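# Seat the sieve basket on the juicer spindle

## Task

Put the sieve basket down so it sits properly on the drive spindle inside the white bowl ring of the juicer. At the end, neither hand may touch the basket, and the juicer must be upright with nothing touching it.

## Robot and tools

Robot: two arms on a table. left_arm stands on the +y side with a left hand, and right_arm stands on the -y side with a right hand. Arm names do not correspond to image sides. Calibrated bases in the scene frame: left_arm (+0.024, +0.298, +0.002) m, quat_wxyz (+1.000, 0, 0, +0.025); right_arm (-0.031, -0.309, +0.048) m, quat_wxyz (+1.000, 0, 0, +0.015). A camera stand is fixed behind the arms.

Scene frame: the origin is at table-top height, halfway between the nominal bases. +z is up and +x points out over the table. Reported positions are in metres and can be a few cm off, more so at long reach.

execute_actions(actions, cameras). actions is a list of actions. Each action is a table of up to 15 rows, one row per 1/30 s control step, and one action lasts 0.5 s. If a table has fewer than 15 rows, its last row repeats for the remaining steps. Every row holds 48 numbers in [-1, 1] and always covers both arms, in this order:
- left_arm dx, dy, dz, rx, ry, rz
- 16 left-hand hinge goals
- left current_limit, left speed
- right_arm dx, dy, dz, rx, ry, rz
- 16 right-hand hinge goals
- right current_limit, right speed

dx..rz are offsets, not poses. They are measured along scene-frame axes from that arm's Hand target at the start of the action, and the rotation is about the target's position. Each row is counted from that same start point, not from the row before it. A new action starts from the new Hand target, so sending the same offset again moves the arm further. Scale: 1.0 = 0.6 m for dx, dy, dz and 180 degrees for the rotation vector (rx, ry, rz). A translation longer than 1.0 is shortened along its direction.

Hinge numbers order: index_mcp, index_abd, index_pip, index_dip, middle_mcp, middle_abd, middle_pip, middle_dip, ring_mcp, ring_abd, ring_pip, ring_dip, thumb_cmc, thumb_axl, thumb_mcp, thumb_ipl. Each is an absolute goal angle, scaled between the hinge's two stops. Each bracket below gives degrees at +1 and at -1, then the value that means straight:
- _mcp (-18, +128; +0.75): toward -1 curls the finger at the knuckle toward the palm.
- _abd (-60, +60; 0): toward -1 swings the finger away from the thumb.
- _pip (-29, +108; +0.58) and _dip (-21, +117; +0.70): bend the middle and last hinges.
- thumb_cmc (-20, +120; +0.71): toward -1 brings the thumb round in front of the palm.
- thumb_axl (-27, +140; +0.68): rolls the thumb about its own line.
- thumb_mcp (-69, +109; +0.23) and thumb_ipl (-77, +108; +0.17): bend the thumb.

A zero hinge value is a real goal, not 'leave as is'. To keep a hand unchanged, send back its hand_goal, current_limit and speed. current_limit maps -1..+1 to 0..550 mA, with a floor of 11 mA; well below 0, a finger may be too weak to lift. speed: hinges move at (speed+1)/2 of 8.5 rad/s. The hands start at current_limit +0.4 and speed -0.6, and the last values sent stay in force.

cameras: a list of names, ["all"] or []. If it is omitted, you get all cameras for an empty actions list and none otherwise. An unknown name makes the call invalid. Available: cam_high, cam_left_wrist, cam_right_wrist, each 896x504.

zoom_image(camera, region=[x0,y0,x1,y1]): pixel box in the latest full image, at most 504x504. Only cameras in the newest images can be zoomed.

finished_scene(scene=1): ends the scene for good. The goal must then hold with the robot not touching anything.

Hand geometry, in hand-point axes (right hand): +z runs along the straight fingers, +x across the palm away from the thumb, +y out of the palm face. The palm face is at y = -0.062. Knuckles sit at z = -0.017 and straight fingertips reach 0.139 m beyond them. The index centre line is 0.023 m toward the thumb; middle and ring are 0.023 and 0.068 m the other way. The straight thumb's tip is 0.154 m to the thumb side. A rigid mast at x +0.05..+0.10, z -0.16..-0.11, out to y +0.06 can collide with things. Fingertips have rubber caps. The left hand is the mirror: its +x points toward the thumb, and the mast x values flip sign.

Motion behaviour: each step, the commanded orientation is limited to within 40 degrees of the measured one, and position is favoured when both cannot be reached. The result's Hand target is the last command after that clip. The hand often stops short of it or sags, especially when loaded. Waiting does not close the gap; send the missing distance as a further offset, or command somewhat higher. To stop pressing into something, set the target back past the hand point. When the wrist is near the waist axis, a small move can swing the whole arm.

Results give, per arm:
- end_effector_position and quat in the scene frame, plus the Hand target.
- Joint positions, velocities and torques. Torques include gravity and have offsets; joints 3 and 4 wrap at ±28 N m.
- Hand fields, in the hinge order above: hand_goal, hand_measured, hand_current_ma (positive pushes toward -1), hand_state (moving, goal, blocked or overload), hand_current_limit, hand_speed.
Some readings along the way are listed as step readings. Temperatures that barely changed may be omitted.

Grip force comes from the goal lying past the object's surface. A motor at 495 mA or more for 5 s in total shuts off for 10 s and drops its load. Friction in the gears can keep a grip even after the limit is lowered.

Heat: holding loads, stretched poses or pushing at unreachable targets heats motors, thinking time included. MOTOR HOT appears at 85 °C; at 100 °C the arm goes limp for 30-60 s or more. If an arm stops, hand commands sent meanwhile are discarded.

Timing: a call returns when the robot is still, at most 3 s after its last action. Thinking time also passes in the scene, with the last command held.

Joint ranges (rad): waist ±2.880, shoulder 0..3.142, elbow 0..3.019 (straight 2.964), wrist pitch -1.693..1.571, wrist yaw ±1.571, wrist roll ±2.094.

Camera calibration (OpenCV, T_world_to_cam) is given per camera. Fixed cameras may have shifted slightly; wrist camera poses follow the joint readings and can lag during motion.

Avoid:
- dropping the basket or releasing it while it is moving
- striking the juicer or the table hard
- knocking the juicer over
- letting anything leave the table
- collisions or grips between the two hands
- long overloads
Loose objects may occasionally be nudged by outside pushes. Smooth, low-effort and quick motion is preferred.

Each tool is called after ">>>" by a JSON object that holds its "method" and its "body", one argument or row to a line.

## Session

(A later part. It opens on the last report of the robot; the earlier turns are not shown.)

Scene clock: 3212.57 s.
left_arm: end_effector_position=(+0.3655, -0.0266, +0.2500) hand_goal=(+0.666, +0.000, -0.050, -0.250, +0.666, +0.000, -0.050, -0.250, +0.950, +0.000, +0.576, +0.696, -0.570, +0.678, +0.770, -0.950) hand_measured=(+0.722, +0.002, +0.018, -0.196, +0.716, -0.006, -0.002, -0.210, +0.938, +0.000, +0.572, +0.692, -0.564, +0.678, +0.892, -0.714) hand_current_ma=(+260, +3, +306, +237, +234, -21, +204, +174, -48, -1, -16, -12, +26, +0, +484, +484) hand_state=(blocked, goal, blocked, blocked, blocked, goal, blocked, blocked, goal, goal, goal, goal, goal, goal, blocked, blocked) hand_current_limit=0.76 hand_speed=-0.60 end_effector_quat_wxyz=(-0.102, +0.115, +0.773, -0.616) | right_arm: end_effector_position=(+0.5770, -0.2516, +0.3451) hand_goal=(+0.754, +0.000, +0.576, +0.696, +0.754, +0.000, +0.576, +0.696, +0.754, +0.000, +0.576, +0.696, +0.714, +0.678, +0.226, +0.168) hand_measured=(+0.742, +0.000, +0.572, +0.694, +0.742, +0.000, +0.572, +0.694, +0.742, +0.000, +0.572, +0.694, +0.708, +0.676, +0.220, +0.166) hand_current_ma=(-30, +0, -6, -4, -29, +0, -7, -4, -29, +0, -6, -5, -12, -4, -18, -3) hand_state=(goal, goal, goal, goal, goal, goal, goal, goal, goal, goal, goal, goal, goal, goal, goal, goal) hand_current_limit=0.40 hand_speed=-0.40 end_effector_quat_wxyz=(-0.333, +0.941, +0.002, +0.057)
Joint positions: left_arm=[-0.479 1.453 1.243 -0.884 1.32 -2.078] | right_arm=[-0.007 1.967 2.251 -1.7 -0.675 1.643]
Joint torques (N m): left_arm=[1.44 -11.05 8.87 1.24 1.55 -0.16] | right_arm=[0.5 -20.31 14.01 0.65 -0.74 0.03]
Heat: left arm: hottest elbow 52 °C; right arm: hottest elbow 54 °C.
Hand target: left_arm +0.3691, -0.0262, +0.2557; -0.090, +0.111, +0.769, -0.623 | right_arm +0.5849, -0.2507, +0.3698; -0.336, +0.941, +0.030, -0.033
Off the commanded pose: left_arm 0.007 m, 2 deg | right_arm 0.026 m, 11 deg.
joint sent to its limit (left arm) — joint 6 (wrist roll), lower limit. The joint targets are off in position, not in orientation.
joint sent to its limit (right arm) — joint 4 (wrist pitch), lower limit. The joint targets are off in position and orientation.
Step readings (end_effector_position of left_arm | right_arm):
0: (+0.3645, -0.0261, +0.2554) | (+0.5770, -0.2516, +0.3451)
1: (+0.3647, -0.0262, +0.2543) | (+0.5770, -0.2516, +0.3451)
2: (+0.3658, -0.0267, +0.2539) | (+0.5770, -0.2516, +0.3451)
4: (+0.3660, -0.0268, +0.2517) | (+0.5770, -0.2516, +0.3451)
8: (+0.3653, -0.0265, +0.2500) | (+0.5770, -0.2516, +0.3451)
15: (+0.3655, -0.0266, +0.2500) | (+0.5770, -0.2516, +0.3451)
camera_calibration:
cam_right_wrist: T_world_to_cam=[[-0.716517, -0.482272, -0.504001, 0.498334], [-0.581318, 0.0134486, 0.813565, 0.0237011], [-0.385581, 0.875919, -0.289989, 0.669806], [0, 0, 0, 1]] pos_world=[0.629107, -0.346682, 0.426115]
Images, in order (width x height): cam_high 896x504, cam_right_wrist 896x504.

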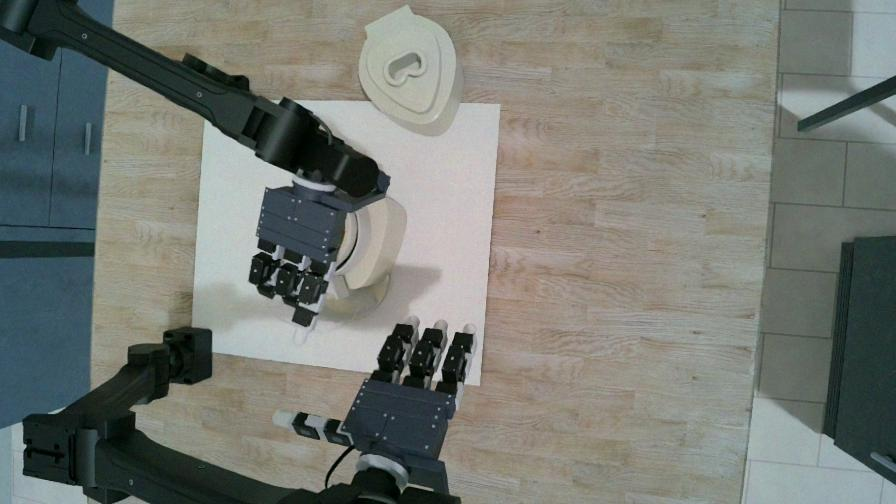

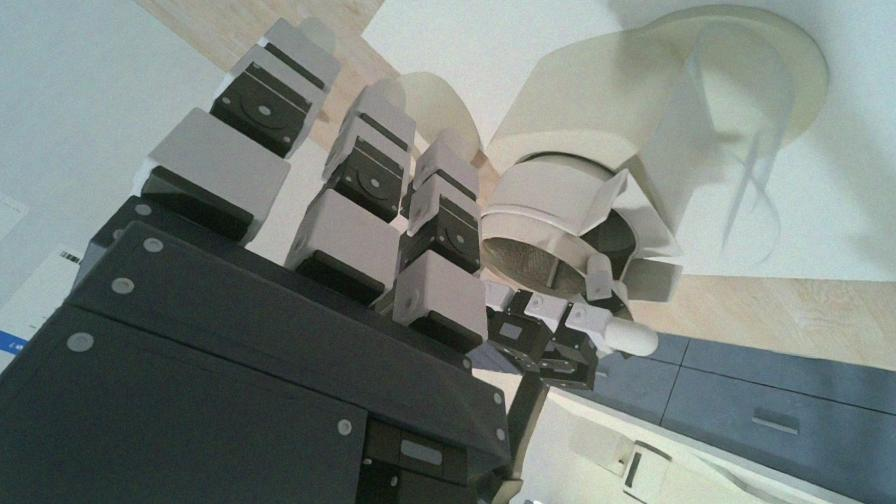

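>>> {"method": "execute_actions", "body": {
  "actions": [
    [[-0.01,-0.003,-0.015,0,0,0,0.665,0,-0.05,-0.25,0.665,0,-0.05,-0.25,0.95,0,0.576,0.696,-0.571,0.678,0.77,-0.95,0.76,-0.6,0.0,0.0,0.0,0,0,0,0.754,0,0.576,0.696,0.754,0,0.576,0.696,0.754,0,0.576,0.696,0.714,0.678,0.226,0.168,0.4,-0.4]]
  ],
  "cameras": ["cam_high","cam_right_wrist"]
}}

>>> {"method": "zoom_image", "body": {
  "camera": "cam_high",
  "region": [310, 200, 370, 290]
}}

>>> {"method": "zoom_image", "body": {
  "camera": "cam_right_wrist",
  "region": [475, 195, 655, 325]
}}

Scene clock: 3217.13 s.
left_arm: end_effector_position=(+0.3655, -0.0258, +0.2446) hand_goal=(+0.666, +0.000, -0.050, -0.250, +0.666, +0.000, -0.050, -0.250, +0.950, +0.000, +0.576, +0.696, -0.570, +0.678, +0.770, -0.950) hand_measured=(+0.722, +0.002, +0.018, -0.202, +0.716, -0.006, -0.002, -0.210, +0.938, +0.000, +0.572, +0.692, -0.568, +0.678, +0.900, -0.714) hand_current_ma=(+259, +3, +306, +212, +228, -21, +204, +173, -48, -1, -16, -12, +3, +0, +484, +484) hand_state=(blocked, goal, blocked, blocked, blocked, goal, blocked, blocked, goal, goal, goal, goal, goal, goal, blocked, blocked) hand_current_limit=0.76 hand_speed=-0.60 end_effector_quat_wxyz=(-0.099, +0.116, +0.772, -0.617) | right_arm: end_effector_position=(+0.5770, -0.2516, +0.3451) hand_goal=(+0.754, +0.000, +0.576, +0.696, +0.754, +0.000, +0.576, +0.696, +0.754, +0.000, +0.576, +0.696, +0.714, +0.678, +0.226, +0.168) hand_measured=(+0.742, +0.000, +0.572, +0.694, +0.742, +0.000, +0.572, +0.694, +0.742, +0.000, +0.572, +0.694, +0.708, +0.676, +0.220, +0.166) hand_current_ma=(-30, +0, -6, -4, -29, +0, -7, -4, -29, +0, -6, -5, -12, -4, -18, -3) hand_state=(goal, goal, goal, goal, goal, goal, goal, goal, goal, goal, goal, goal, goal, goal, goal, goal) hand_current_limit=0.40 hand_speed=-0.40 end_effector_quat_wxyz=(-0.333, +0.941, +0.002, +0.057)
Joint positions: left_arm=[-0.477 1.451 1.226 -0.861 1.32 -2.079] | right_arm=[-0.007 1.967 2.251 -1.7 -0.675 1.643]
Joint torques (N m): left_arm=[0.73 -11.22 8.16 1.25 1.42 -0.14] | right_arm=[1.2 -19.96 14.12 0.69 -0.76 0.05]
Heat: left arm: hottest elbow 52 °C; right arm: hottest elbow 54 °C.
Hand target: left_arm +0.3632, -0.0280, +0.2467; -0.090, +0.111, +0.769, -0.623 | right_arm +0.5849, -0.2507, +0.3698; -0.336, +0.941, +0.030, -0.033
Off the commanded pose: left_arm 0.004 m, 1 deg | right_arm 0.026 m, 11 deg.
joint sent to its limit (left arm) — joint 6 (wrist roll), lower limit. The joint targets are off in position, not in orientation.
joint sent to its limit (right arm) — joint 4 (wrist pitch), lower limit. The joint targets are off in position and orientation.
Step readings (end_effector_position of left_arm | right_arm):
0: (+0.3655, -0.0266, +0.2500) | (+0.5770, -0.2516, +0.3451)
1: (+0.3655, -0.0266, +0.2496) | (+0.5770, -0.2516, +0.3451)
2: (+0.3658, -0.0267, +0.2480) | (+0.5770, -0.2516, +0.3451)
4: (+0.3650, -0.0256, +0.2444) | (+0.5770, -0.2516, +0.3451)
8: (+0.3655, -0.0258, +0.2446) | (+0.5770, -0.2516, +0.3451)
15: (+0.3655, -0.0258, +0.2446) | (+0.5770, -0.2516, +0.3451)
camera_calibration:
cam_right_wrist: T_world_to_cam=[[-0.716517, -0.482272, -0.504001, 0.498334], [-0.581318, 0.0134486, 0.813565, 0.0237011], [-0.385581, 0.875919, -0.289989, 0.669806], [0, 0, 0, 1]] pos_world=[0.629107, -0.346682, 0.426115]
Images, in order (width x height): cam_high 896x504, cam_right_wrist 896x504.

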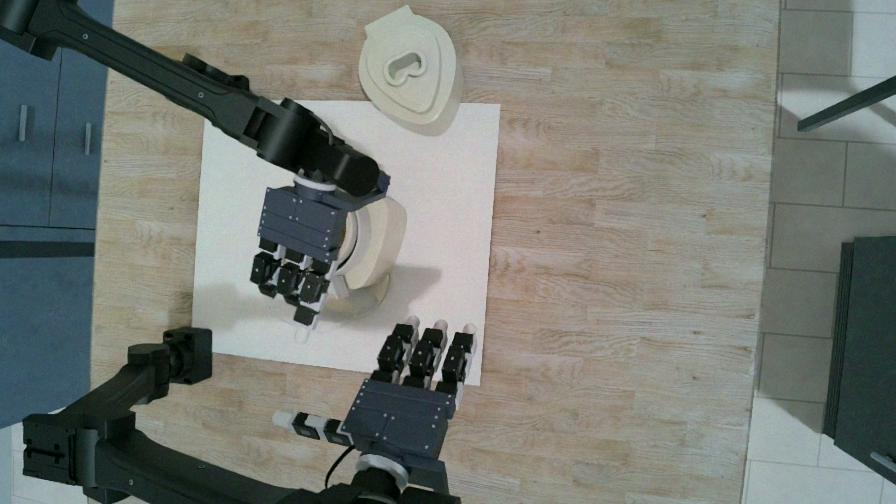

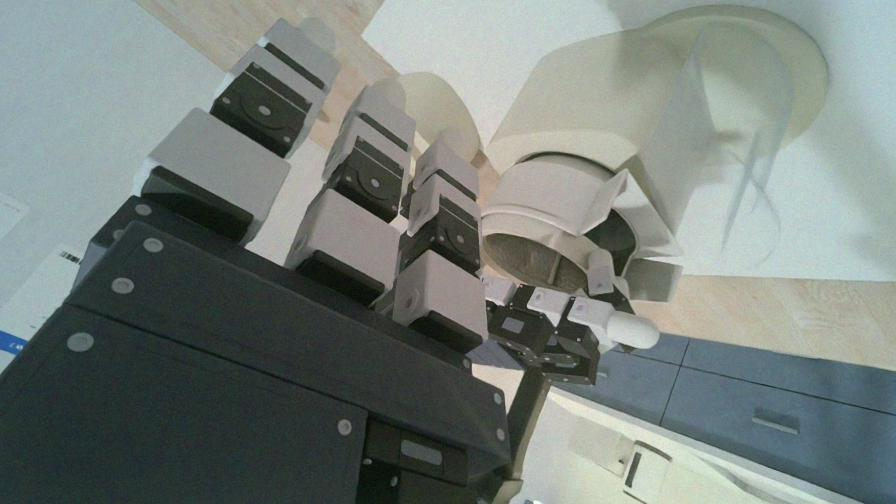

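Scaled by 5.600 from the camera's 896x504 image, which has a finer 1280x720 frame.

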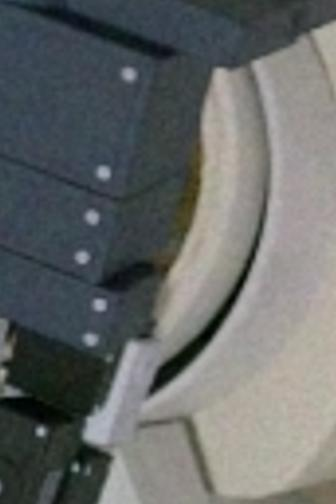

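Scaled by 2.800 from the camera's 896x504 image, which has a finer 1280x720 frame.

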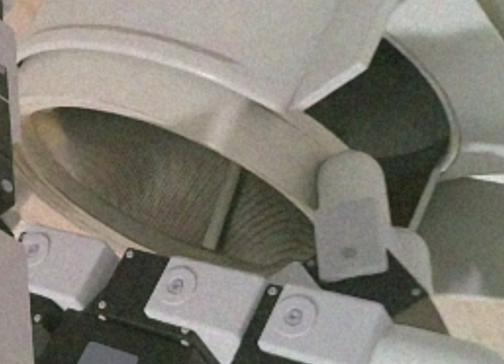

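>>> {"method": "execute_actions", "body": {
  "actions": [
    [[-0.012,0.0,-0.02,0.02,-0.007,0,0.665,0,-0.05,-0.25,0.665,0,-0.05,-0.25,0.95,0,0.576,0.696,-0.571,0.678,0.77,-0.95,0.76,-0.6,0.0,0.0,0.0,0,0,0,0.754,0,0.576,0.696,0.754,0,0.576,0.696,0.754,0,0.576,0.696,0.714,0.678,0.226,0.168,0.4,-0.4]]
  ],
  "cameras": ["cam_high","cam_right_wrist"]
}}

>>> {"method": "zoom_image", "body": {
  "camera": "cam_high",
  "region": [310, 200, 370, 290]
}}

>>> {"method": "zoom_image", "body": {
  "camera": "cam_right_wrist",
  "region": [475, 195, 655, 325]
}}

Scene clock: 3238.80 s.
left_arm: end_effector_position=(+0.3618, -0.0262, +0.2394) hand_goal=(+0.666, +0.000, -0.050, -0.250, +0.666, +0.000, -0.050, -0.250, +0.950, +0.000, +0.576, +0.696, -0.570, +0.678, +0.770, -0.950) hand_measured=(+0.718, +0.002, +0.020, -0.208, +0.716, -0.006, +0.000, -0.212, +0.938, +0.000, +0.572, +0.692, -0.590, +0.678, +0.912, -0.722) hand_current_ma=(+238, +6, +316, +181, +229, -21, +214, +163, -47, -1, -15, -12, -80, +1, +484, +484) hand_state=(blocked, goal, blocked, blocked, blocked, goal, blocked, blocked, goal, goal, goal, goal, goal, goal, blocked, blocked) hand_current_limit=0.76 hand_speed=-0.60 end_effector_quat_wxyz=(-0.084, +0.122, +0.788, -0.598) | right_arm: end_effector_position=(+0.5770, -0.2516, +0.3451) hand_goal=(+0.754, +0.000, +0.576, +0.696, +0.754, +0.000, +0.576, +0.696, +0.754, +0.000, +0.576, +0.696, +0.714, +0.678, +0.226, +0.168) hand_measured=(+0.742, +0.000, +0.572, +0.694, +0.742, +0.000, +0.572, +0.694, +0.742, +0.000, +0.572, +0.694, +0.708, +0.676, +0.220, +0.166) hand_current_ma=(-30, +0, -6, -4, -29, +0, -7, -4, -29, +0, -6, -5, -12, -4, -18, -3) hand_state=(goal, goal, goal, goal, goal, goal, goal, goal, goal, goal, goal, goal, goal, goal, goal, goal) hand_current_limit=0.40 hand_speed=-0.40 end_effector_quat_wxyz=(-0.333, +0.941, +0.002, +0.057)
Joint positions: left_arm=[-0.497 1.43 1.211 -0.851 1.256 -2.08] | right_arm=[-0.007 1.967 2.251 -1.7 -0.675 1.643]
Joint torques (N m): left_arm=[0.32 -10.58 7.66 0.99 1.02 -0.13] | right_arm=[0.67 -19.84 14.06 0.55 -0.8 0.06]
Motor temperatures (°C): left_arm=[33 41 51 30 34 32] | right_arm=[32 38 55 29 34 32]
Heat: left arm: hottest elbow 51 °C; right arm: hottest elbow 55 °C.
Hand target: left_arm +0.3559, -0.0280, +0.2347; -0.085, +0.115, +0.789, -0.597 | right_arm +0.5849, -0.2507, +0.3698; -0.336, +0.941, +0.030, -0.033
Off the commanded pose: left_arm 0.008 m, 1 deg | right_arm 0.026 m, 11 deg.
joint sent to its limit (left arm) — joint 6 (wrist roll), lower limit. The joint targets are off in position, not in orientation.
joint sent to its limit (right arm) — joint 4 (wrist pitch), lower limit. The joint targets are off in position and orientation.
Step readings (end_effector_position of left_arm | right_arm):
0: (+0.3655, -0.0258, +0.2446) | (+0.5770, -0.2516, +0.3451)
1: (+0.3666, -0.0249, +0.2421) | (+0.5770, -0.2516, +0.3451)
2: (+0.3657, -0.0253, +0.2404) | (+0.5770, -0.2516, +0.3451)
4: (+0.3620, -0.0266, +0.2388) | (+0.5770, -0.2516, +0.3451)
8: (+0.3618, -0.0262, +0.2394) | (+0.5770, -0.2516, +0.3451)
15: (+0.3618, -0.0262, +0.2394) | (+0.5770, -0.2516, +0.3451)
camera_calibration:
cam_right_wrist: T_world_to_cam=[[-0.716517, -0.482272, -0.504001, 0.498334], [-0.581318, 0.0134486, 0.813565, 0.0237011], [-0.385581, 0.875919, -0.289989, 0.669806], [0, 0, 0, 1]] pos_world=[0.629107, -0.346682, 0.426115]
Images, in order (width x height): cam_high 896x504, cam_right_wrist 896x504.

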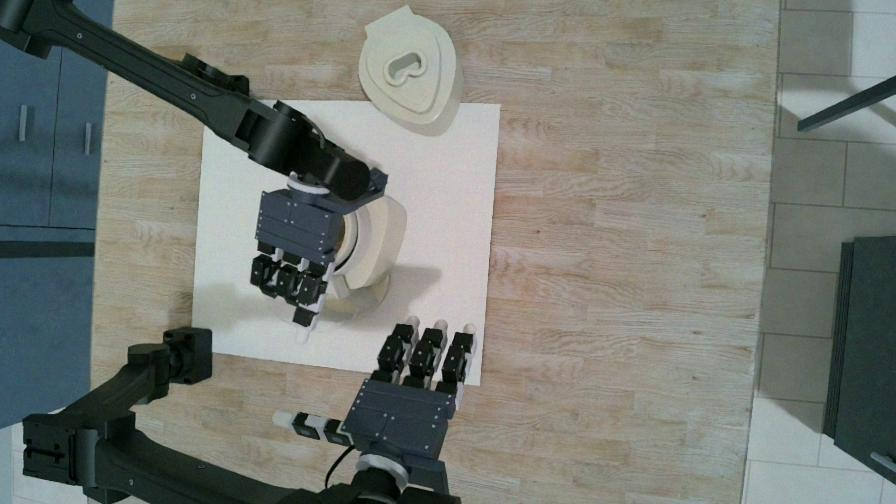

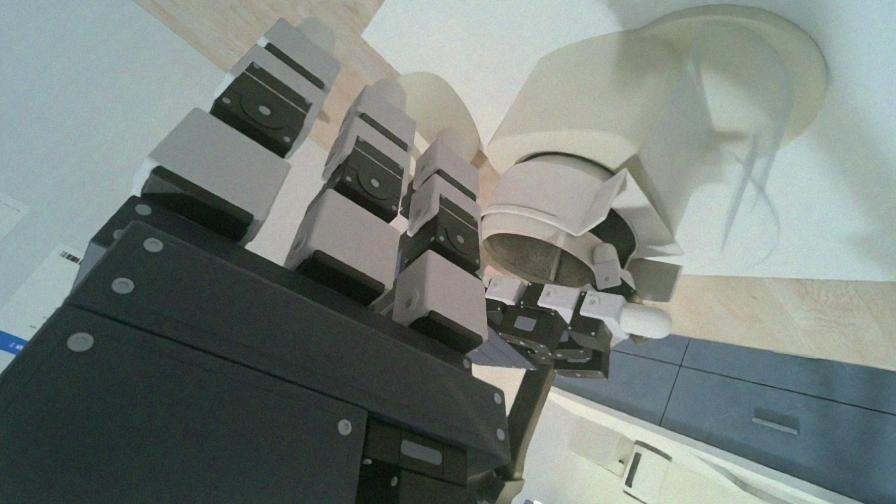

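Scaled by 5.600 from the camera's 896x504 image, which has a finer 1280x720 frame.

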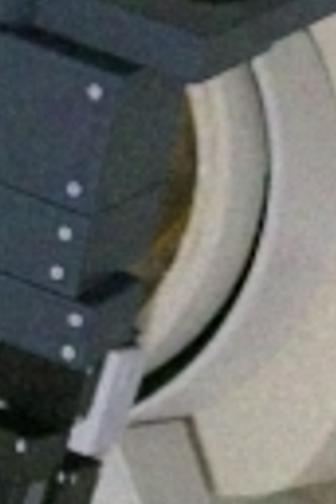

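Scaled by 2.800 from the camera's 896x504 image, which has a finer 1280x720 frame.

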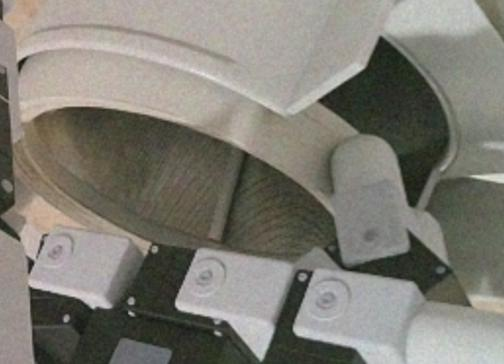

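>>> {"method": "execute_actions", "body": {
  "actions": [
    [[0.0,0.0,-0.008,0.02,-0.007,0,0.665,0,-0.05,-0.25,0.665,0,-0.05,-0.25,0.95,0,0.576,0.696,-0.571,0.678,0.77,-0.95,0.76,-0.6,0.0,0.0,0.0,0,0,0,0.754,0,0.576,0.696,0.754,0,0.576,0.696,0.754,0,0.576,0.696,0.714,0.678,0.226,0.168,0.4,-0.4]]
  ],
  "cameras": ["cam_high","cam_right_wrist"]
}}

>>> {"method": "zoom_image", "body": {
  "camera": "cam_high",
  "region": [310, 200, 370, 290]
}}

>>> {"method": "zoom_image", "body": {
  "camera": "cam_right_wrist",
  "region": [475, 195, 655, 325]
}}

Scene clock: 3249.30 s.
left_arm: end_effector_position=(+0.3632, -0.0273, +0.2318) hand_goal=(+0.666, +0.000, -0.050, -0.250, +0.666, +0.000, -0.050, -0.250, +0.950, +0.000, +0.576, +0.696, -0.570, +0.678, +0.770, -0.950) hand_measured=(+0.714, +0.002, +0.020, -0.212, +0.708, -0.006, +0.002, -0.214, +0.938, +0.000, +0.572, +0.692, -0.588, +0.678, +0.926, -0.732) hand_current_ma=(+221, +6, +314, +163, +197, -21, +224, +156, -48, -1, -15, -12, -72, +1, +484, +484) hand_state=(blocked, goal, blocked, blocked, blocked, goal, blocked, blocked, goal, goal, goal, goal, goal, goal, blocked, blocked) hand_current_limit=0.76 hand_speed=-0.60 end_effector_quat_wxyz=(-0.071, +0.122, +0.806, -0.574) | right_arm: end_effector_position=(+0.5770, -0.2516, +0.3451) hand_goal=(+0.754, +0.000, +0.576, +0.696, +0.754, +0.000, +0.576, +0.696, +0.754, +0.000, +0.576, +0.696, +0.714, +0.678, +0.226, +0.168) hand_measured=(+0.742, +0.000, +0.572, +0.694, +0.742, +0.000, +0.572, +0.694, +0.742, +0.000, +0.572, +0.694, +0.708, +0.676, +0.220, +0.166) hand_current_ma=(-30, +0, -6, -4, -29, +0, -7, -4, -29, +0, -6, -5, -12, -4, -18, -3) hand_state=(goal, goal, goal, goal, goal, goal, goal, goal, goal, goal, goal, goal, goal, goal, goal, goal) hand_current_limit=0.40 hand_speed=-0.40 end_effector_quat_wxyz=(-0.333, +0.941, +0.002, +0.057)
Joint positions: left_arm=[-0.517 1.427 1.211 -0.851 1.185 -2.08] | right_arm=[-0.007 1.967 2.251 -1.7 -0.675 1.643]
Joint torques (N m): left_arm=[0.32 -10.52 8.31 0.36 1.01 -0.13] | right_arm=[1.03 -19.9 13.94 0.61 -0.77 0.06]
Motor temperatures (°C): left_arm=[33 40 50 30 34 32] | right_arm=[32 38 55 29 34 32]
Heat: left arm: hottest elbow 50 °C; right arm: hottest elbow 55 °C.
Hand target: left_arm +0.3559, -0.0280, +0.2299; -0.080, +0.118, +0.808, -0.571 | right_arm +0.5849, -0.2507, +0.3698; -0.336, +0.941, +0.030, -0.033
Off the commanded pose: left_arm 0.007 m, 1 deg | right_arm 0.026 m, 11 deg.
joint sent to its limit (left arm) — joint 6 (wrist roll), lower limit. The joint targets are off in position, not in orientation.
joint sent to its limit (right arm) — joint 4 (wrist pitch), lower limit. The joint targets are off in position and orientation.
Step readings (end_effector_position of left_arm | right_arm):
0: (+0.3618, -0.0262, +0.2394) | (+0.5770, -0.2516, +0.3451)
1: (+0.3640, -0.0250, +0.2364) | (+0.5770, -0.2516, +0.3451)
2: (+0.3642, -0.0254, +0.2344) | (+0.5770, -0.2516, +0.3451)
4: (+0.3629, -0.0275, +0.2321) | (+0.5770, -0.2516, +0.3451)
8: (+0.3632, -0.0273, +0.2318) | (+0.5770, -0.2516, +0.3451)
15: (+0.3632, -0.0273, +0.2318) | (+0.5770, -0.2516, +0.3451)
camera_calibration:
cam_right_wrist: T_world_to_cam=[[-0.716517, -0.482272, -0.504001, 0.498334], [-0.581318, 0.0134486, 0.813565, 0.0237011], [-0.385581, 0.875919, -0.289989, 0.669806], [0, 0, 0, 1]] pos_world=[0.629107, -0.346682, 0.426115]
Images, in order (width x height): cam_high 896x504, cam_right_wrist 896x504.

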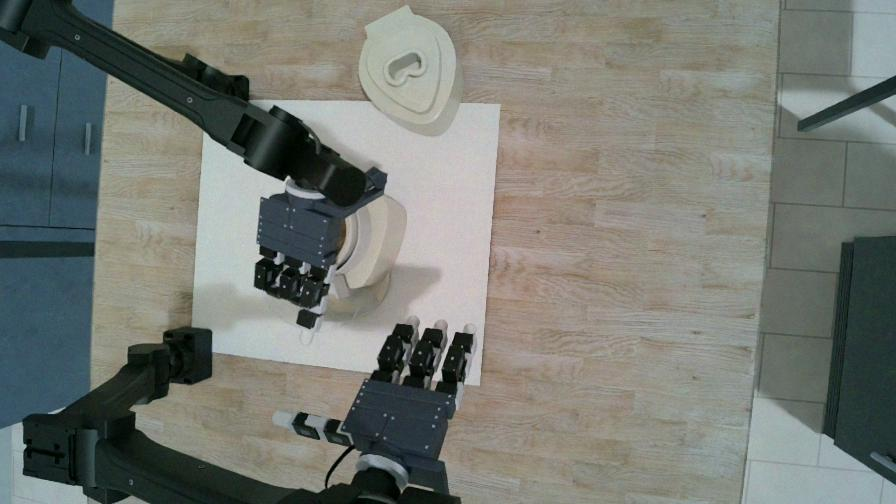

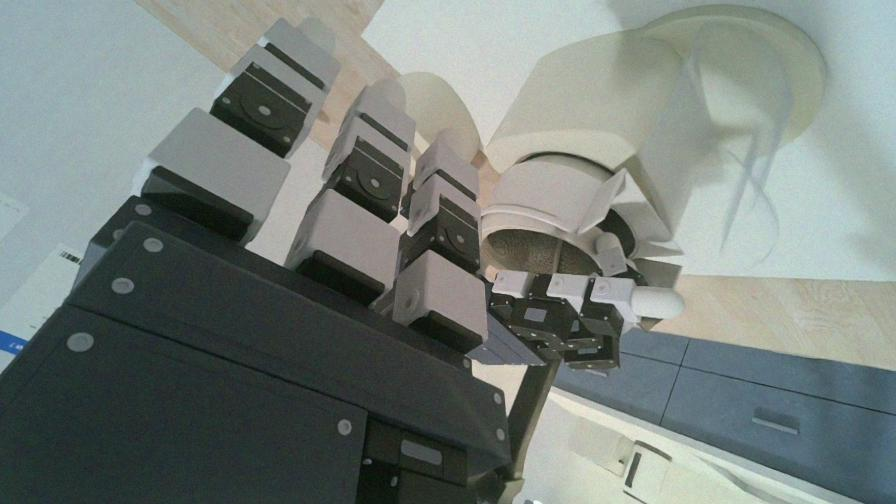

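Scaled by 5.600 from the camera's 896x504 image, which has a finer 1280x720 frame.

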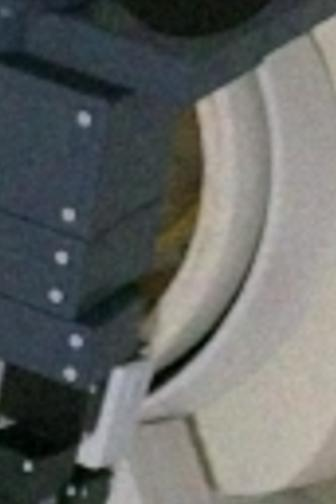

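Scaled by 2.800 from the camera's 896x504 image, which has a finer 1280x720 frame.

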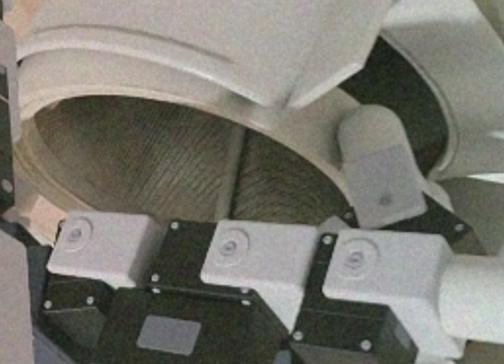

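>>> {"method": "execute_actions", "body": {
  "actions": [
    [[0.0,0.0,0.0,0,0,0,0.665,0,-0.05,-0.25,0.665,0,-0.05,-0.25,0.95,0,0.576,0.696,-0.571,0.678,0.77,-0.95,0.4,-0.6,0.0,0.0,0.0,0,0,0,0.754,0,0.576,0.696,0.754,0,0.576,0.696,0.754,0,0.576,0.696,0.714,0.678,0.226,0.168,0.4,-0.4]],
    [[0.0,0.0,0.0,0,0,0,0.67,0,-0.04,-0.24,0.67,0,-0.04,-0.24,0.95,0,0.576,0.696,-0.571,0.678,0.8,-0.9,0.2,-0.6,0.0,0.0,0.0,0,0,0,0.754,0,0.576,0.696,0.754,0,0.576,0.696,0.754,0,0.576,0.696,0.714,0.678,0.226,0.168,0.4,-0.4]]
  ],
  "cameras": ["cam_right_wrist"]
}}

>>> {"method": "zoom_image", "body": {
  "camera": "cam_right_wrist",
  "region": [475, 195, 655, 325]
}}

Scene clock: 3260.83 s.
left_arm: end_effector_position=(+0.3632, -0.0273, +0.2318) hand_goal=(+0.670, +0.000, -0.040, -0.240, +0.670, +0.000, -0.040, -0.240, +0.950, +0.000, +0.576, +0.696, -0.570, +0.678, +0.800, -0.900) hand_measured=(+0.714, +0.002, +0.020, -0.212, +0.708, -0.006, +0.002, -0.214, +0.938, +0.000, +0.572, +0.692, -0.588, +0.678, +0.928, -0.732) hand_current_ma=(+201, +6, +266, +117, +177, -21, +178, +110, -48, -1, -15, -12, -72, +1, +330, +330) hand_state=(blocked, goal, blocked, blocked, blocked, goal, blocked, blocked, goal, goal, goal, goal, goal, goal, blocked, blocked) hand_current_limit=0.20 hand_speed=-0.60 end_effector_quat_wxyz=(-0.071, +0.122, +0.806, -0.574) | right_arm: end_effector_position=(+0.5770, -0.2516, +0.3451) hand_goal=(+0.754, +0.000, +0.576, +0.696, +0.754, +0.000, +0.576, +0.696, +0.754, +0.000, +0.576, +0.696, +0.714, +0.678, +0.226, +0.168) hand_measured=(+0.742, +0.000, +0.572, +0.694, +0.742, +0.000, +0.572, +0.694, +0.742, +0.000, +0.572, +0.694, +0.708, +0.676, +0.220, +0.166) hand_current_ma=(-30, +0, -6, -4, -29, +0, -7, -4, -29, +0, -6, -5, -12, -4, -18, -3) hand_state=(goal, goal, goal, goal, goal, goal, goal, goal, goal, goal, goal, goal, goal, goal, goal, goal) hand_current_limit=0.40 hand_speed=-0.40 end_effector_quat_wxyz=(-0.333, +0.941, +0.002, +0.057)
Joint positions: left_arm=[-0.517 1.427 1.211 -0.851 1.185 -2.08] | right_arm=[-0.007 1.967 2.251 -1.7 -0.675 1.643]
Joint torques (N m): left_arm=[0.32 -10.58 8.28 0.36 1.01 -0.13] | right_arm=[0.5 -20.19 14.04 0.64 -0.79 0.02]
Motor temperatures (°C): left_arm=[33 40 50 30 33 32] | right_arm=[32 38 55 29 34 32]
Heat: left arm: hottest elbow 50 °C; right arm: hottest elbow 55 °C.
Hand target: left_arm +0.3559, -0.0280, +0.2299; -0.080, +0.118, +0.808, -0.571 | right_arm +0.5849, -0.2507, +0.3698; -0.336, +0.941, +0.030, -0.033
Off the commanded pose: left_arm 0.007 m, 1 deg | right_arm 0.026 m, 11 deg.
joint sent to its limit (left arm) — joint 6 (wrist roll), lower limit. The joint targets are off in position, not in orientation.
joint sent to its limit (right arm) — joint 4 (wrist pitch), lower limit. The joint targets are off in position and orientation.
Step readings (end_effector_position of left_arm | right_arm):
0: (+0.3632, -0.0273, +0.2318) | (+0.5770, -0.2516, +0.3451)
1: (+0.3632, -0.0273, +0.2318) | (+0.5770, -0.2516, +0.3451)
2: (+0.3632, -0.0273, +0.2318) | (+0.5770, -0.2516, +0.3451)
4: (+0.3632, -0.0273, +0.2318) | (+0.5770, -0.2516, +0.3451)
8: (+0.3632, -0.0273, +0.2318) | (+0.5770, -0.2516, +0.3451)
15: (+0.3632, -0.0273, +0.2318) | (+0.5770, -0.2516, +0.3451)
16: (+0.3632, -0.0273, +0.2318) | (+0.5770, -0.2516, +0.3451)
17: (+0.3632, -0.0273, +0.2318) | (+0.5770, -0.2516, +0.3451)
19: (+0.3632, -0.0273, +0.2318) | (+0.5770, -0.2516, +0.3451)
23: (+0.3632, -0.0273, +0.2318) | (+0.5770, -0.2516, +0.3451)
30: (+0.3632, -0.0273, +0.2318) | (+0.5770, -0.2516, +0.3451)
camera_calibration:
cam_right_wrist: T_world_to_cam=[[-0.716517, -0.482272, -0.504001, 0.498334], [-0.581318, 0.0134486, 0.813565, 0.0237011], [-0.385581, 0.875919, -0.289989, 0.669806], [0, 0, 0, 1]] pos_world=[0.629107, -0.346682, 0.426115]
Images, in order (width x height): cam_right_wrist 896x504.

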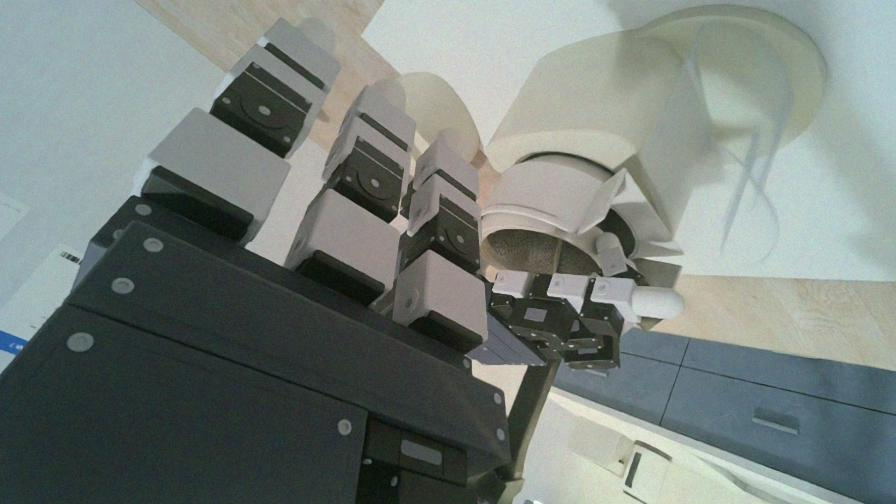

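Scaled by 2.800 from the camera's 896x504 image, which has a finer 1280x720 frame.

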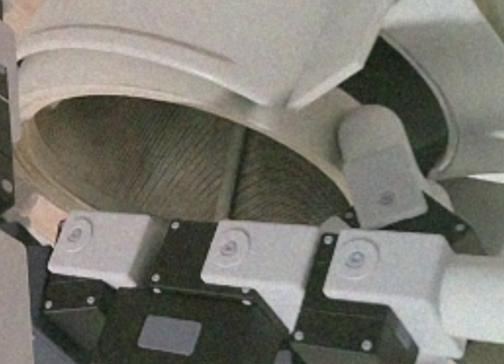

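>>> {"method": "execute_actions", "body": {
  "actions": [
    [[0.0,0.0,0.0,0,0,0,0.68,0,-0.02,-0.23,0.68,0,-0.02,-0.23,0.95,0,0.576,0.696,-0.571,0.678,0.84,-0.86,0.0,-0.6,0.0,0.0,0.0,0,0,0,0.754,0,0.576,0.696,0.754,0,0.576,0.696,0.754,0,0.576,0.696,0.714,0.678,0.226,0.168,0.4,-0.4]],
    [[0.0,0.0,0.0,0,0,0,0.69,0,-0.01,-0.22,0.69,0,-0.01,-0.22,0.95,0,0.576,0.696,-0.571,0.678,0.86,-0.82,-0.2,-0.6,0.0,0.0,0.0,0,0,0,0.754,0,0.576,0.696,0.754,0,0.576,0.696,0.754,0,0.576,0.696,0.714,0.678,0.226,0.168,0.4,-0.4]]
  ],
  "cameras": ["cam_right_wrist"]
}}

>>> {"method": "zoom_image", "body": {
  "camera": "cam_right_wrist",
  "region": [475, 195, 655, 325]
}}

Scene clock: 3268.17 s.
left_arm: end_effector_position=(+0.3632, -0.0273, +0.2318) hand_goal=(+0.690, +0.000, -0.010, -0.220, +0.690, +0.000, -0.010, -0.220, +0.950, +0.000, +0.576, +0.696, -0.570, +0.678, +0.860, -0.820) hand_measured=(+0.714, +0.002, +0.020, -0.208, +0.708, -0.006, +0.004, -0.210, +0.938, +0.000, +0.572, +0.692, -0.588, +0.678, +0.932, -0.732) hand_current_ma=(+104, +6, +130, +46, +77, -21, +59, +39, -48, -1, -15, -12, -72, +1, +220, +220) hand_state=(blocked, goal, blocked, goal, goal, goal, goal, goal, goal, goal, goal, goal, goal, goal, blocked, blocked) hand_current_limit=-0.20 hand_speed=-0.60 end_effector_quat_wxyz=(-0.071, +0.122, +0.806, -0.574) | right_arm: end_effector_position=(+0.5770, -0.2516, +0.3451) hand_goal=(+0.754, +0.000, +0.576, +0.696, +0.754, +0.000, +0.576, +0.696, +0.754, +0.000, +0.576, +0.696, +0.714, +0.678, +0.226, +0.168) hand_measured=(+0.742, +0.000, +0.572, +0.694, +0.742, +0.000, +0.572, +0.694, +0.742, +0.000, +0.572, +0.694, +0.708, +0.676, +0.220, +0.166) hand_current_ma=(-30, +0, -6, -4, -29, +0, -7, -4, -29, +0, -6, -5, -12, -4, -18, -3) hand_state=(goal, goal, goal, goal, goal, goal, goal, goal, goal, goal, goal, goal, goal, goal, goal, goal) hand_current_limit=0.40 hand_speed=-0.40 end_effector_quat_wxyz=(-0.333, +0.941, +0.002, +0.057)
Joint positions: left_arm=[-0.517 1.427 1.211 -0.851 1.185 -2.08] | right_arm=[-0.007 1.967 2.251 -1.7 -0.675 1.643]
Joint torques (N m): left_arm=[0.26 -10.58 8.31 0.38 1 -0.13] | right_arm=[0.97 -19.43 14.13 0.65 -0.76 0.05]
Motor temperatures (°C): left_arm=[33 40 49 30 33 32] | right_arm=[32 38 55 29 34 32]
Heat: left arm: hottest elbow 49 °C; right arm: hottest elbow 55 °C.
Hand target: left_arm +0.3559, -0.0280, +0.2299; -0.080, +0.118, +0.808, -0.571 | right_arm +0.5849, -0.2507, +0.3698; -0.336, +0.941, +0.030, -0.033
Off the commanded pose: left_arm 0.007 m, 1 deg | right_arm 0.026 m, 11 deg.
joint sent to its limit (left arm) — joint 6 (wrist roll), lower limit. The joint targets are off in position, not in orientation.
joint sent to its limit (right arm) — joint 4 (wrist pitch), lower limit. The joint targets are off in position and orientation.
Step readings (end_effector_position of left_arm | right_arm):
0: (+0.3632, -0.0273, +0.2318) | (+0.5770, -0.2516, +0.3451)
1: (+0.3632, -0.0273, +0.2318) | (+0.5770, -0.2516, +0.3451)
2: (+0.3632, -0.0273, +0.2318) | (+0.5770, -0.2516, +0.3451)
4: (+0.3632, -0.0273, +0.2318) | (+0.5770, -0.2516, +0.3451)
8: (+0.3632, -0.0273, +0.2318) | (+0.5770, -0.2516, +0.3451)
15: (+0.3632, -0.0273, +0.2318) | (+0.5770, -0.2516, +0.3451)
16: (+0.3632, -0.0273, +0.2318) | (+0.5770, -0.2516, +0.3451)
17: (+0.3632, -0.0273, +0.2318) | (+0.5770, -0.2516, +0.3451)
19: (+0.3632, -0.0273, +0.2318) | (+0.5770, -0.2516, +0.3451)
23: (+0.3632, -0.0273, +0.2318) | (+0.5770, -0.2516, +0.3451)
30: (+0.3632, -0.0273, +0.2318) | (+0.5770, -0.2516, +0.3451)
camera_calibration:
cam_right_wrist: T_world_to_cam=[[-0.716517, -0.482272, -0.504001, 0.498334], [-0.581318, 0.0134486, 0.813565, 0.0237011], [-0.385581, 0.875919, -0.289989, 0.669806], [0, 0, 0, 1]] pos_world=[0.629107, -0.346682, 0.426115]
Images, in order (width x height): cam_right_wrist 896x504.

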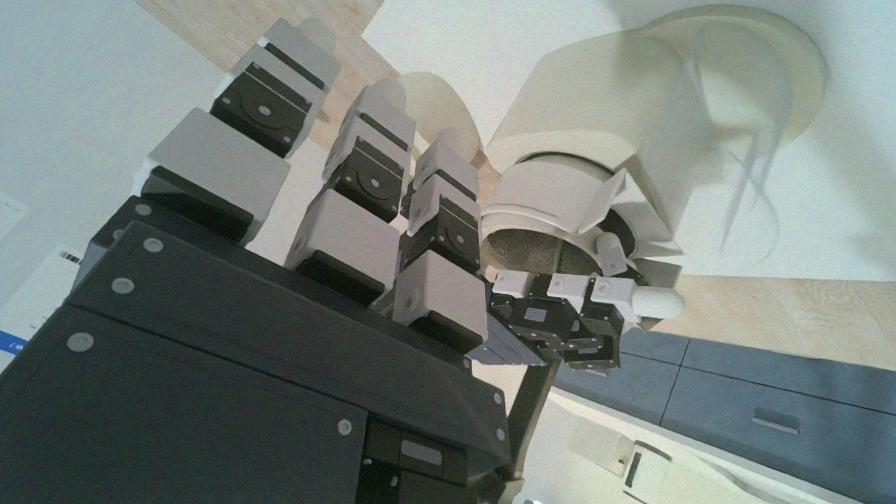

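Scaled by 2.800 from the camera's 896x504 image, which has a finer 1280x720 frame.

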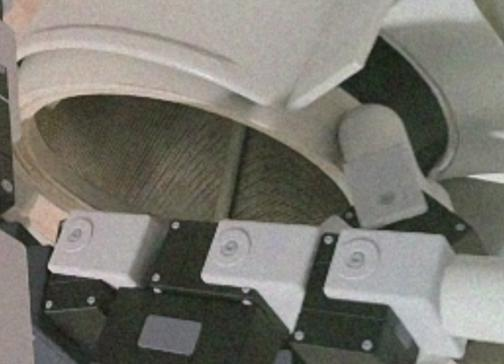

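>>> {"method": "execute_actions", "body": {
  "actions": [
    [[0.0,0.0,0.0,0,0,0,0.70,0,0.0,-0.21,0.70,0,0.0,-0.21,0.95,0,0.576,0.696,-0.571,0.678,0.90,-0.78,-0.4,-0.6,0.0,0.0,0.0,0,0,0,0.754,0,0.576,0.696,0.754,0,0.576,0.696,0.754,0,0.576,0.696,0.714,0.678,0.226,0.168,0.4,-0.4]],
    [[0.0,0.0,0.0,0,0,0,0.71,0,0.01,-0.20,0.71,0,0.01,-0.20,0.95,0,0.576,0.696,-0.58,0.678,0.93,-0.74,-0.5,-0.6,0.0,0.0,0.0,0,0,0,0.754,0,0.576,0.696,0.754,0,0.576,0.696,0.754,0,0.576,0.696,0.714,0.678,0.226,0.168,0.4,-0.4]]
  ],
  "cameras": ["cam_right_wrist","cam_high"]
}}

>>> {"method": "zoom_image", "body": {
  "camera": "cam_right_wrist",
  "region": [475, 195, 655, 325]
}}

>>> {"method": "zoom_image", "body": {
  "camera": "cam_high",
  "region": [310, 200, 370, 290]
}}

Scene clock: 3275.30 s.
left_arm: end_effector_position=(+0.3636, -0.0268, +0.2318) hand_goal=(+0.710, +0.000, +0.010, -0.200, +0.710, +0.000, +0.010, -0.200, +0.950, +0.000, +0.576, +0.696, -0.580, +0.678, +0.930, -0.740) hand_measured=(+0.710, +0.002, +0.018, -0.198, +0.704, -0.004, +0.012, -0.200, +0.938, +0.000, +0.572, +0.692, -0.588, +0.678, +0.940, -0.734) hand_current_ma=(-2, +6, +34, +10, -28, -9, +4, -1, -48, -1, -15, -12, -30, +1, +46, +31) hand_state=(goal, goal, goal, goal, goal, goal, goal, goal, goal, goal, goal, goal, goal, goal, goal, goal) hand_current_limit=-0.50 hand_speed=-0.60 end_effector_quat_wxyz=(-0.071, +0.122, +0.806, -0.574) | right_arm: end_effector_position=(+0.5770, -0.2516, +0.3451) hand_goal=(+0.754, +0.000, +0.576, +0.696, +0.754, +0.000, +0.576, +0.696, +0.754, +0.000, +0.576, +0.696, +0.714, +0.678, +0.226, +0.168) hand_measured=(+0.742, +0.000, +0.572, +0.694, +0.742, +0.000, +0.572, +0.694, +0.742, +0.000, +0.572, +0.694, +0.708, +0.676, +0.220, +0.166) hand_current_ma=(-30, +0, -6, -4, -29, +0, -7, -4, -29, +0, -6, -5, -12, -4, -18, -3) hand_state=(goal, goal, goal, goal, goal, goal, goal, goal, goal, goal, goal, goal, goal, goal, goal, goal) hand_current_limit=0.40 hand_speed=-0.40 end_effector_quat_wxyz=(-0.333, +0.941, +0.002, +0.057)
Joint positions: left_arm=[-0.516 1.427 1.211 -0.851 1.185 -2.08] | right_arm=[-0.007 1.967 2.251 -1.7 -0.675 1.643]
Joint torques (N m): left_arm=[0.32 -10.58 8.28 0.38 1.01 -0.13] | right_arm=[0.85 -20.54 14.08 0.62 -0.74 0.07]
Motor temperatures (°C): left_arm=[33 40 49 30 33 32] | right_arm=[32 38 55 29 34 32]
Heat: left arm: hottest elbow 49 °C; right arm: hottest elbow 55 °C.
Hand target: left_arm +0.3560, -0.0280, +0.2299; -0.080, +0.119, +0.808, -0.571 | right_arm +0.5849, -0.2507, +0.3698; -0.336, +0.941, +0.030, -0.033
Off the commanded pose: left_arm 0.008 m, 1 deg | right_arm 0.026 m, 11 deg.
joint sent to its limit (left arm) — joint 6 (wrist roll), lower limit. The joint targets are off in position, not in orientation.
joint sent to its limit (right arm) — joint 4 (wrist pitch), lower limit. The joint targets are off in position and orientation.
Step readings (end_effector_position of left_arm | right_arm):
0: (+0.3632, -0.0273, +0.2318) | (+0.5770, -0.2516, +0.3451)
1: (+0.3632, -0.0273, +0.2318) | (+0.5770, -0.2516, +0.3451)
2: (+0.3632, -0.0273, +0.2318) | (+0.5770, -0.2516, +0.3451)
4: (+0.3632, -0.0273, +0.2318) | (+0.5770, -0.2516, +0.3451)
8: (+0.3636, -0.0268, +0.2318) | (+0.5770, -0.2516, +0.3451)
15: (+0.3636, -0.0268, +0.2318) | (+0.5770, -0.2516, +0.3451)
16: (+0.3636, -0.0268, +0.2318) | (+0.5770, -0.2516, +0.3451)
17: (+0.3636, -0.0268, +0.2318) | (+0.5770, -0.2516, +0.3451)
19: (+0.3636, -0.0268, +0.2318) | (+0.5770, -0.2516, +0.3451)
23: (+0.3636, -0.0268, +0.2318) | (+0.5770, -0.2516, +0.3451)
30: (+0.3636, -0.0268, +0.2318) | (+0.5770, -0.2516, +0.3451)
camera_calibration:
cam_right_wrist: T_world_to_cam=[[-0.716517, -0.482272, -0.504001, 0.498334], [-0.581318, 0.0134486, 0.813565, 0.0237011], [-0.385581, 0.875919, -0.289989, 0.669806], [0, 0, 0, 1]] pos_world=[0.629107, -0.346682, 0.426115]
Images, in order (width x height): cam_high 896x504, cam_right_wrist 896x504.

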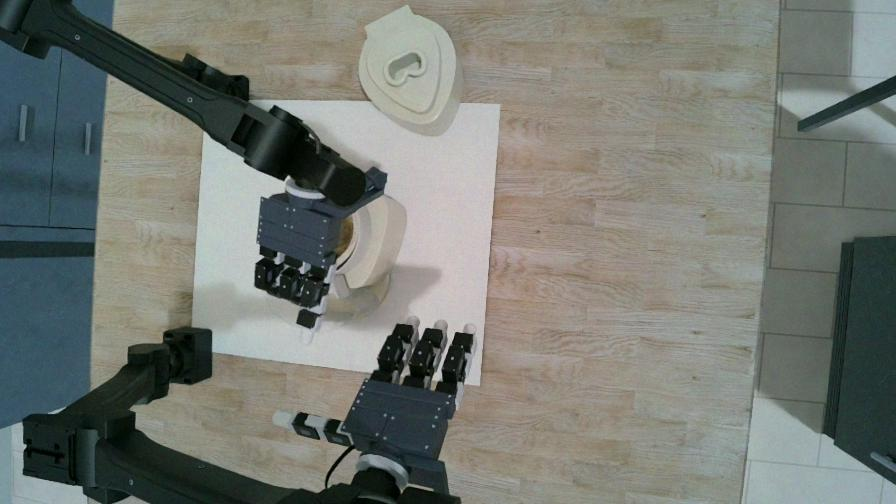

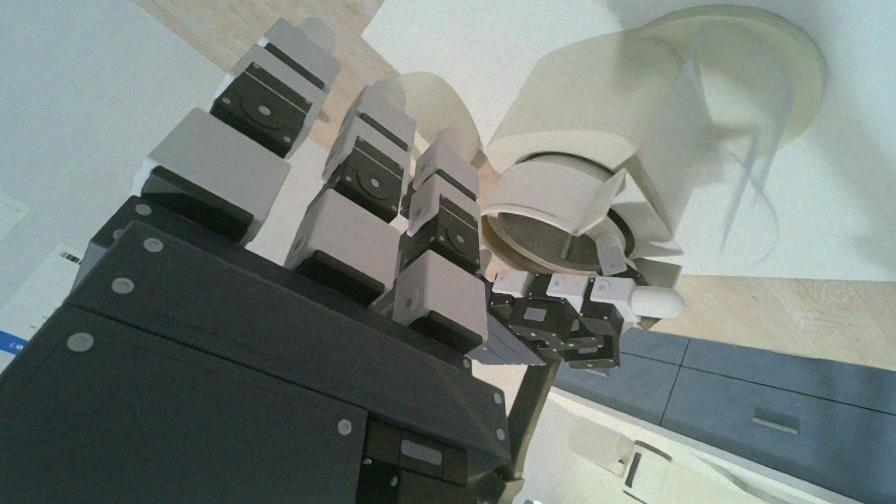

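Scaled by 2.800 from the camera's 896x504 image, which has a finer 1280x720 frame.

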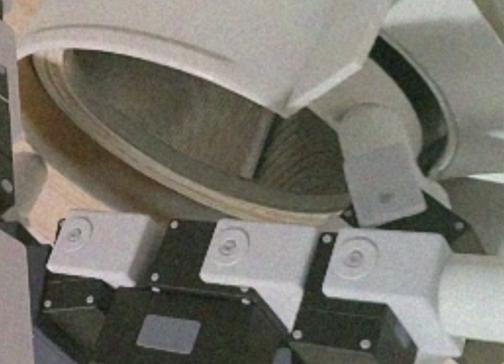

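Scaled by 5.600 from the camera's 896x504 image, which has a finer 1280x720 frame.

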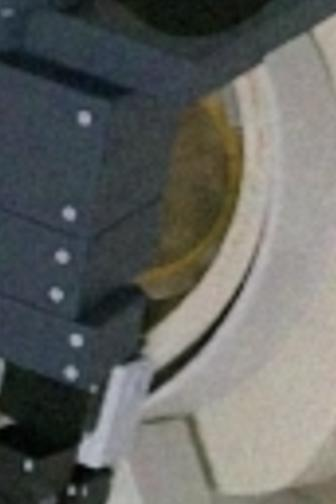

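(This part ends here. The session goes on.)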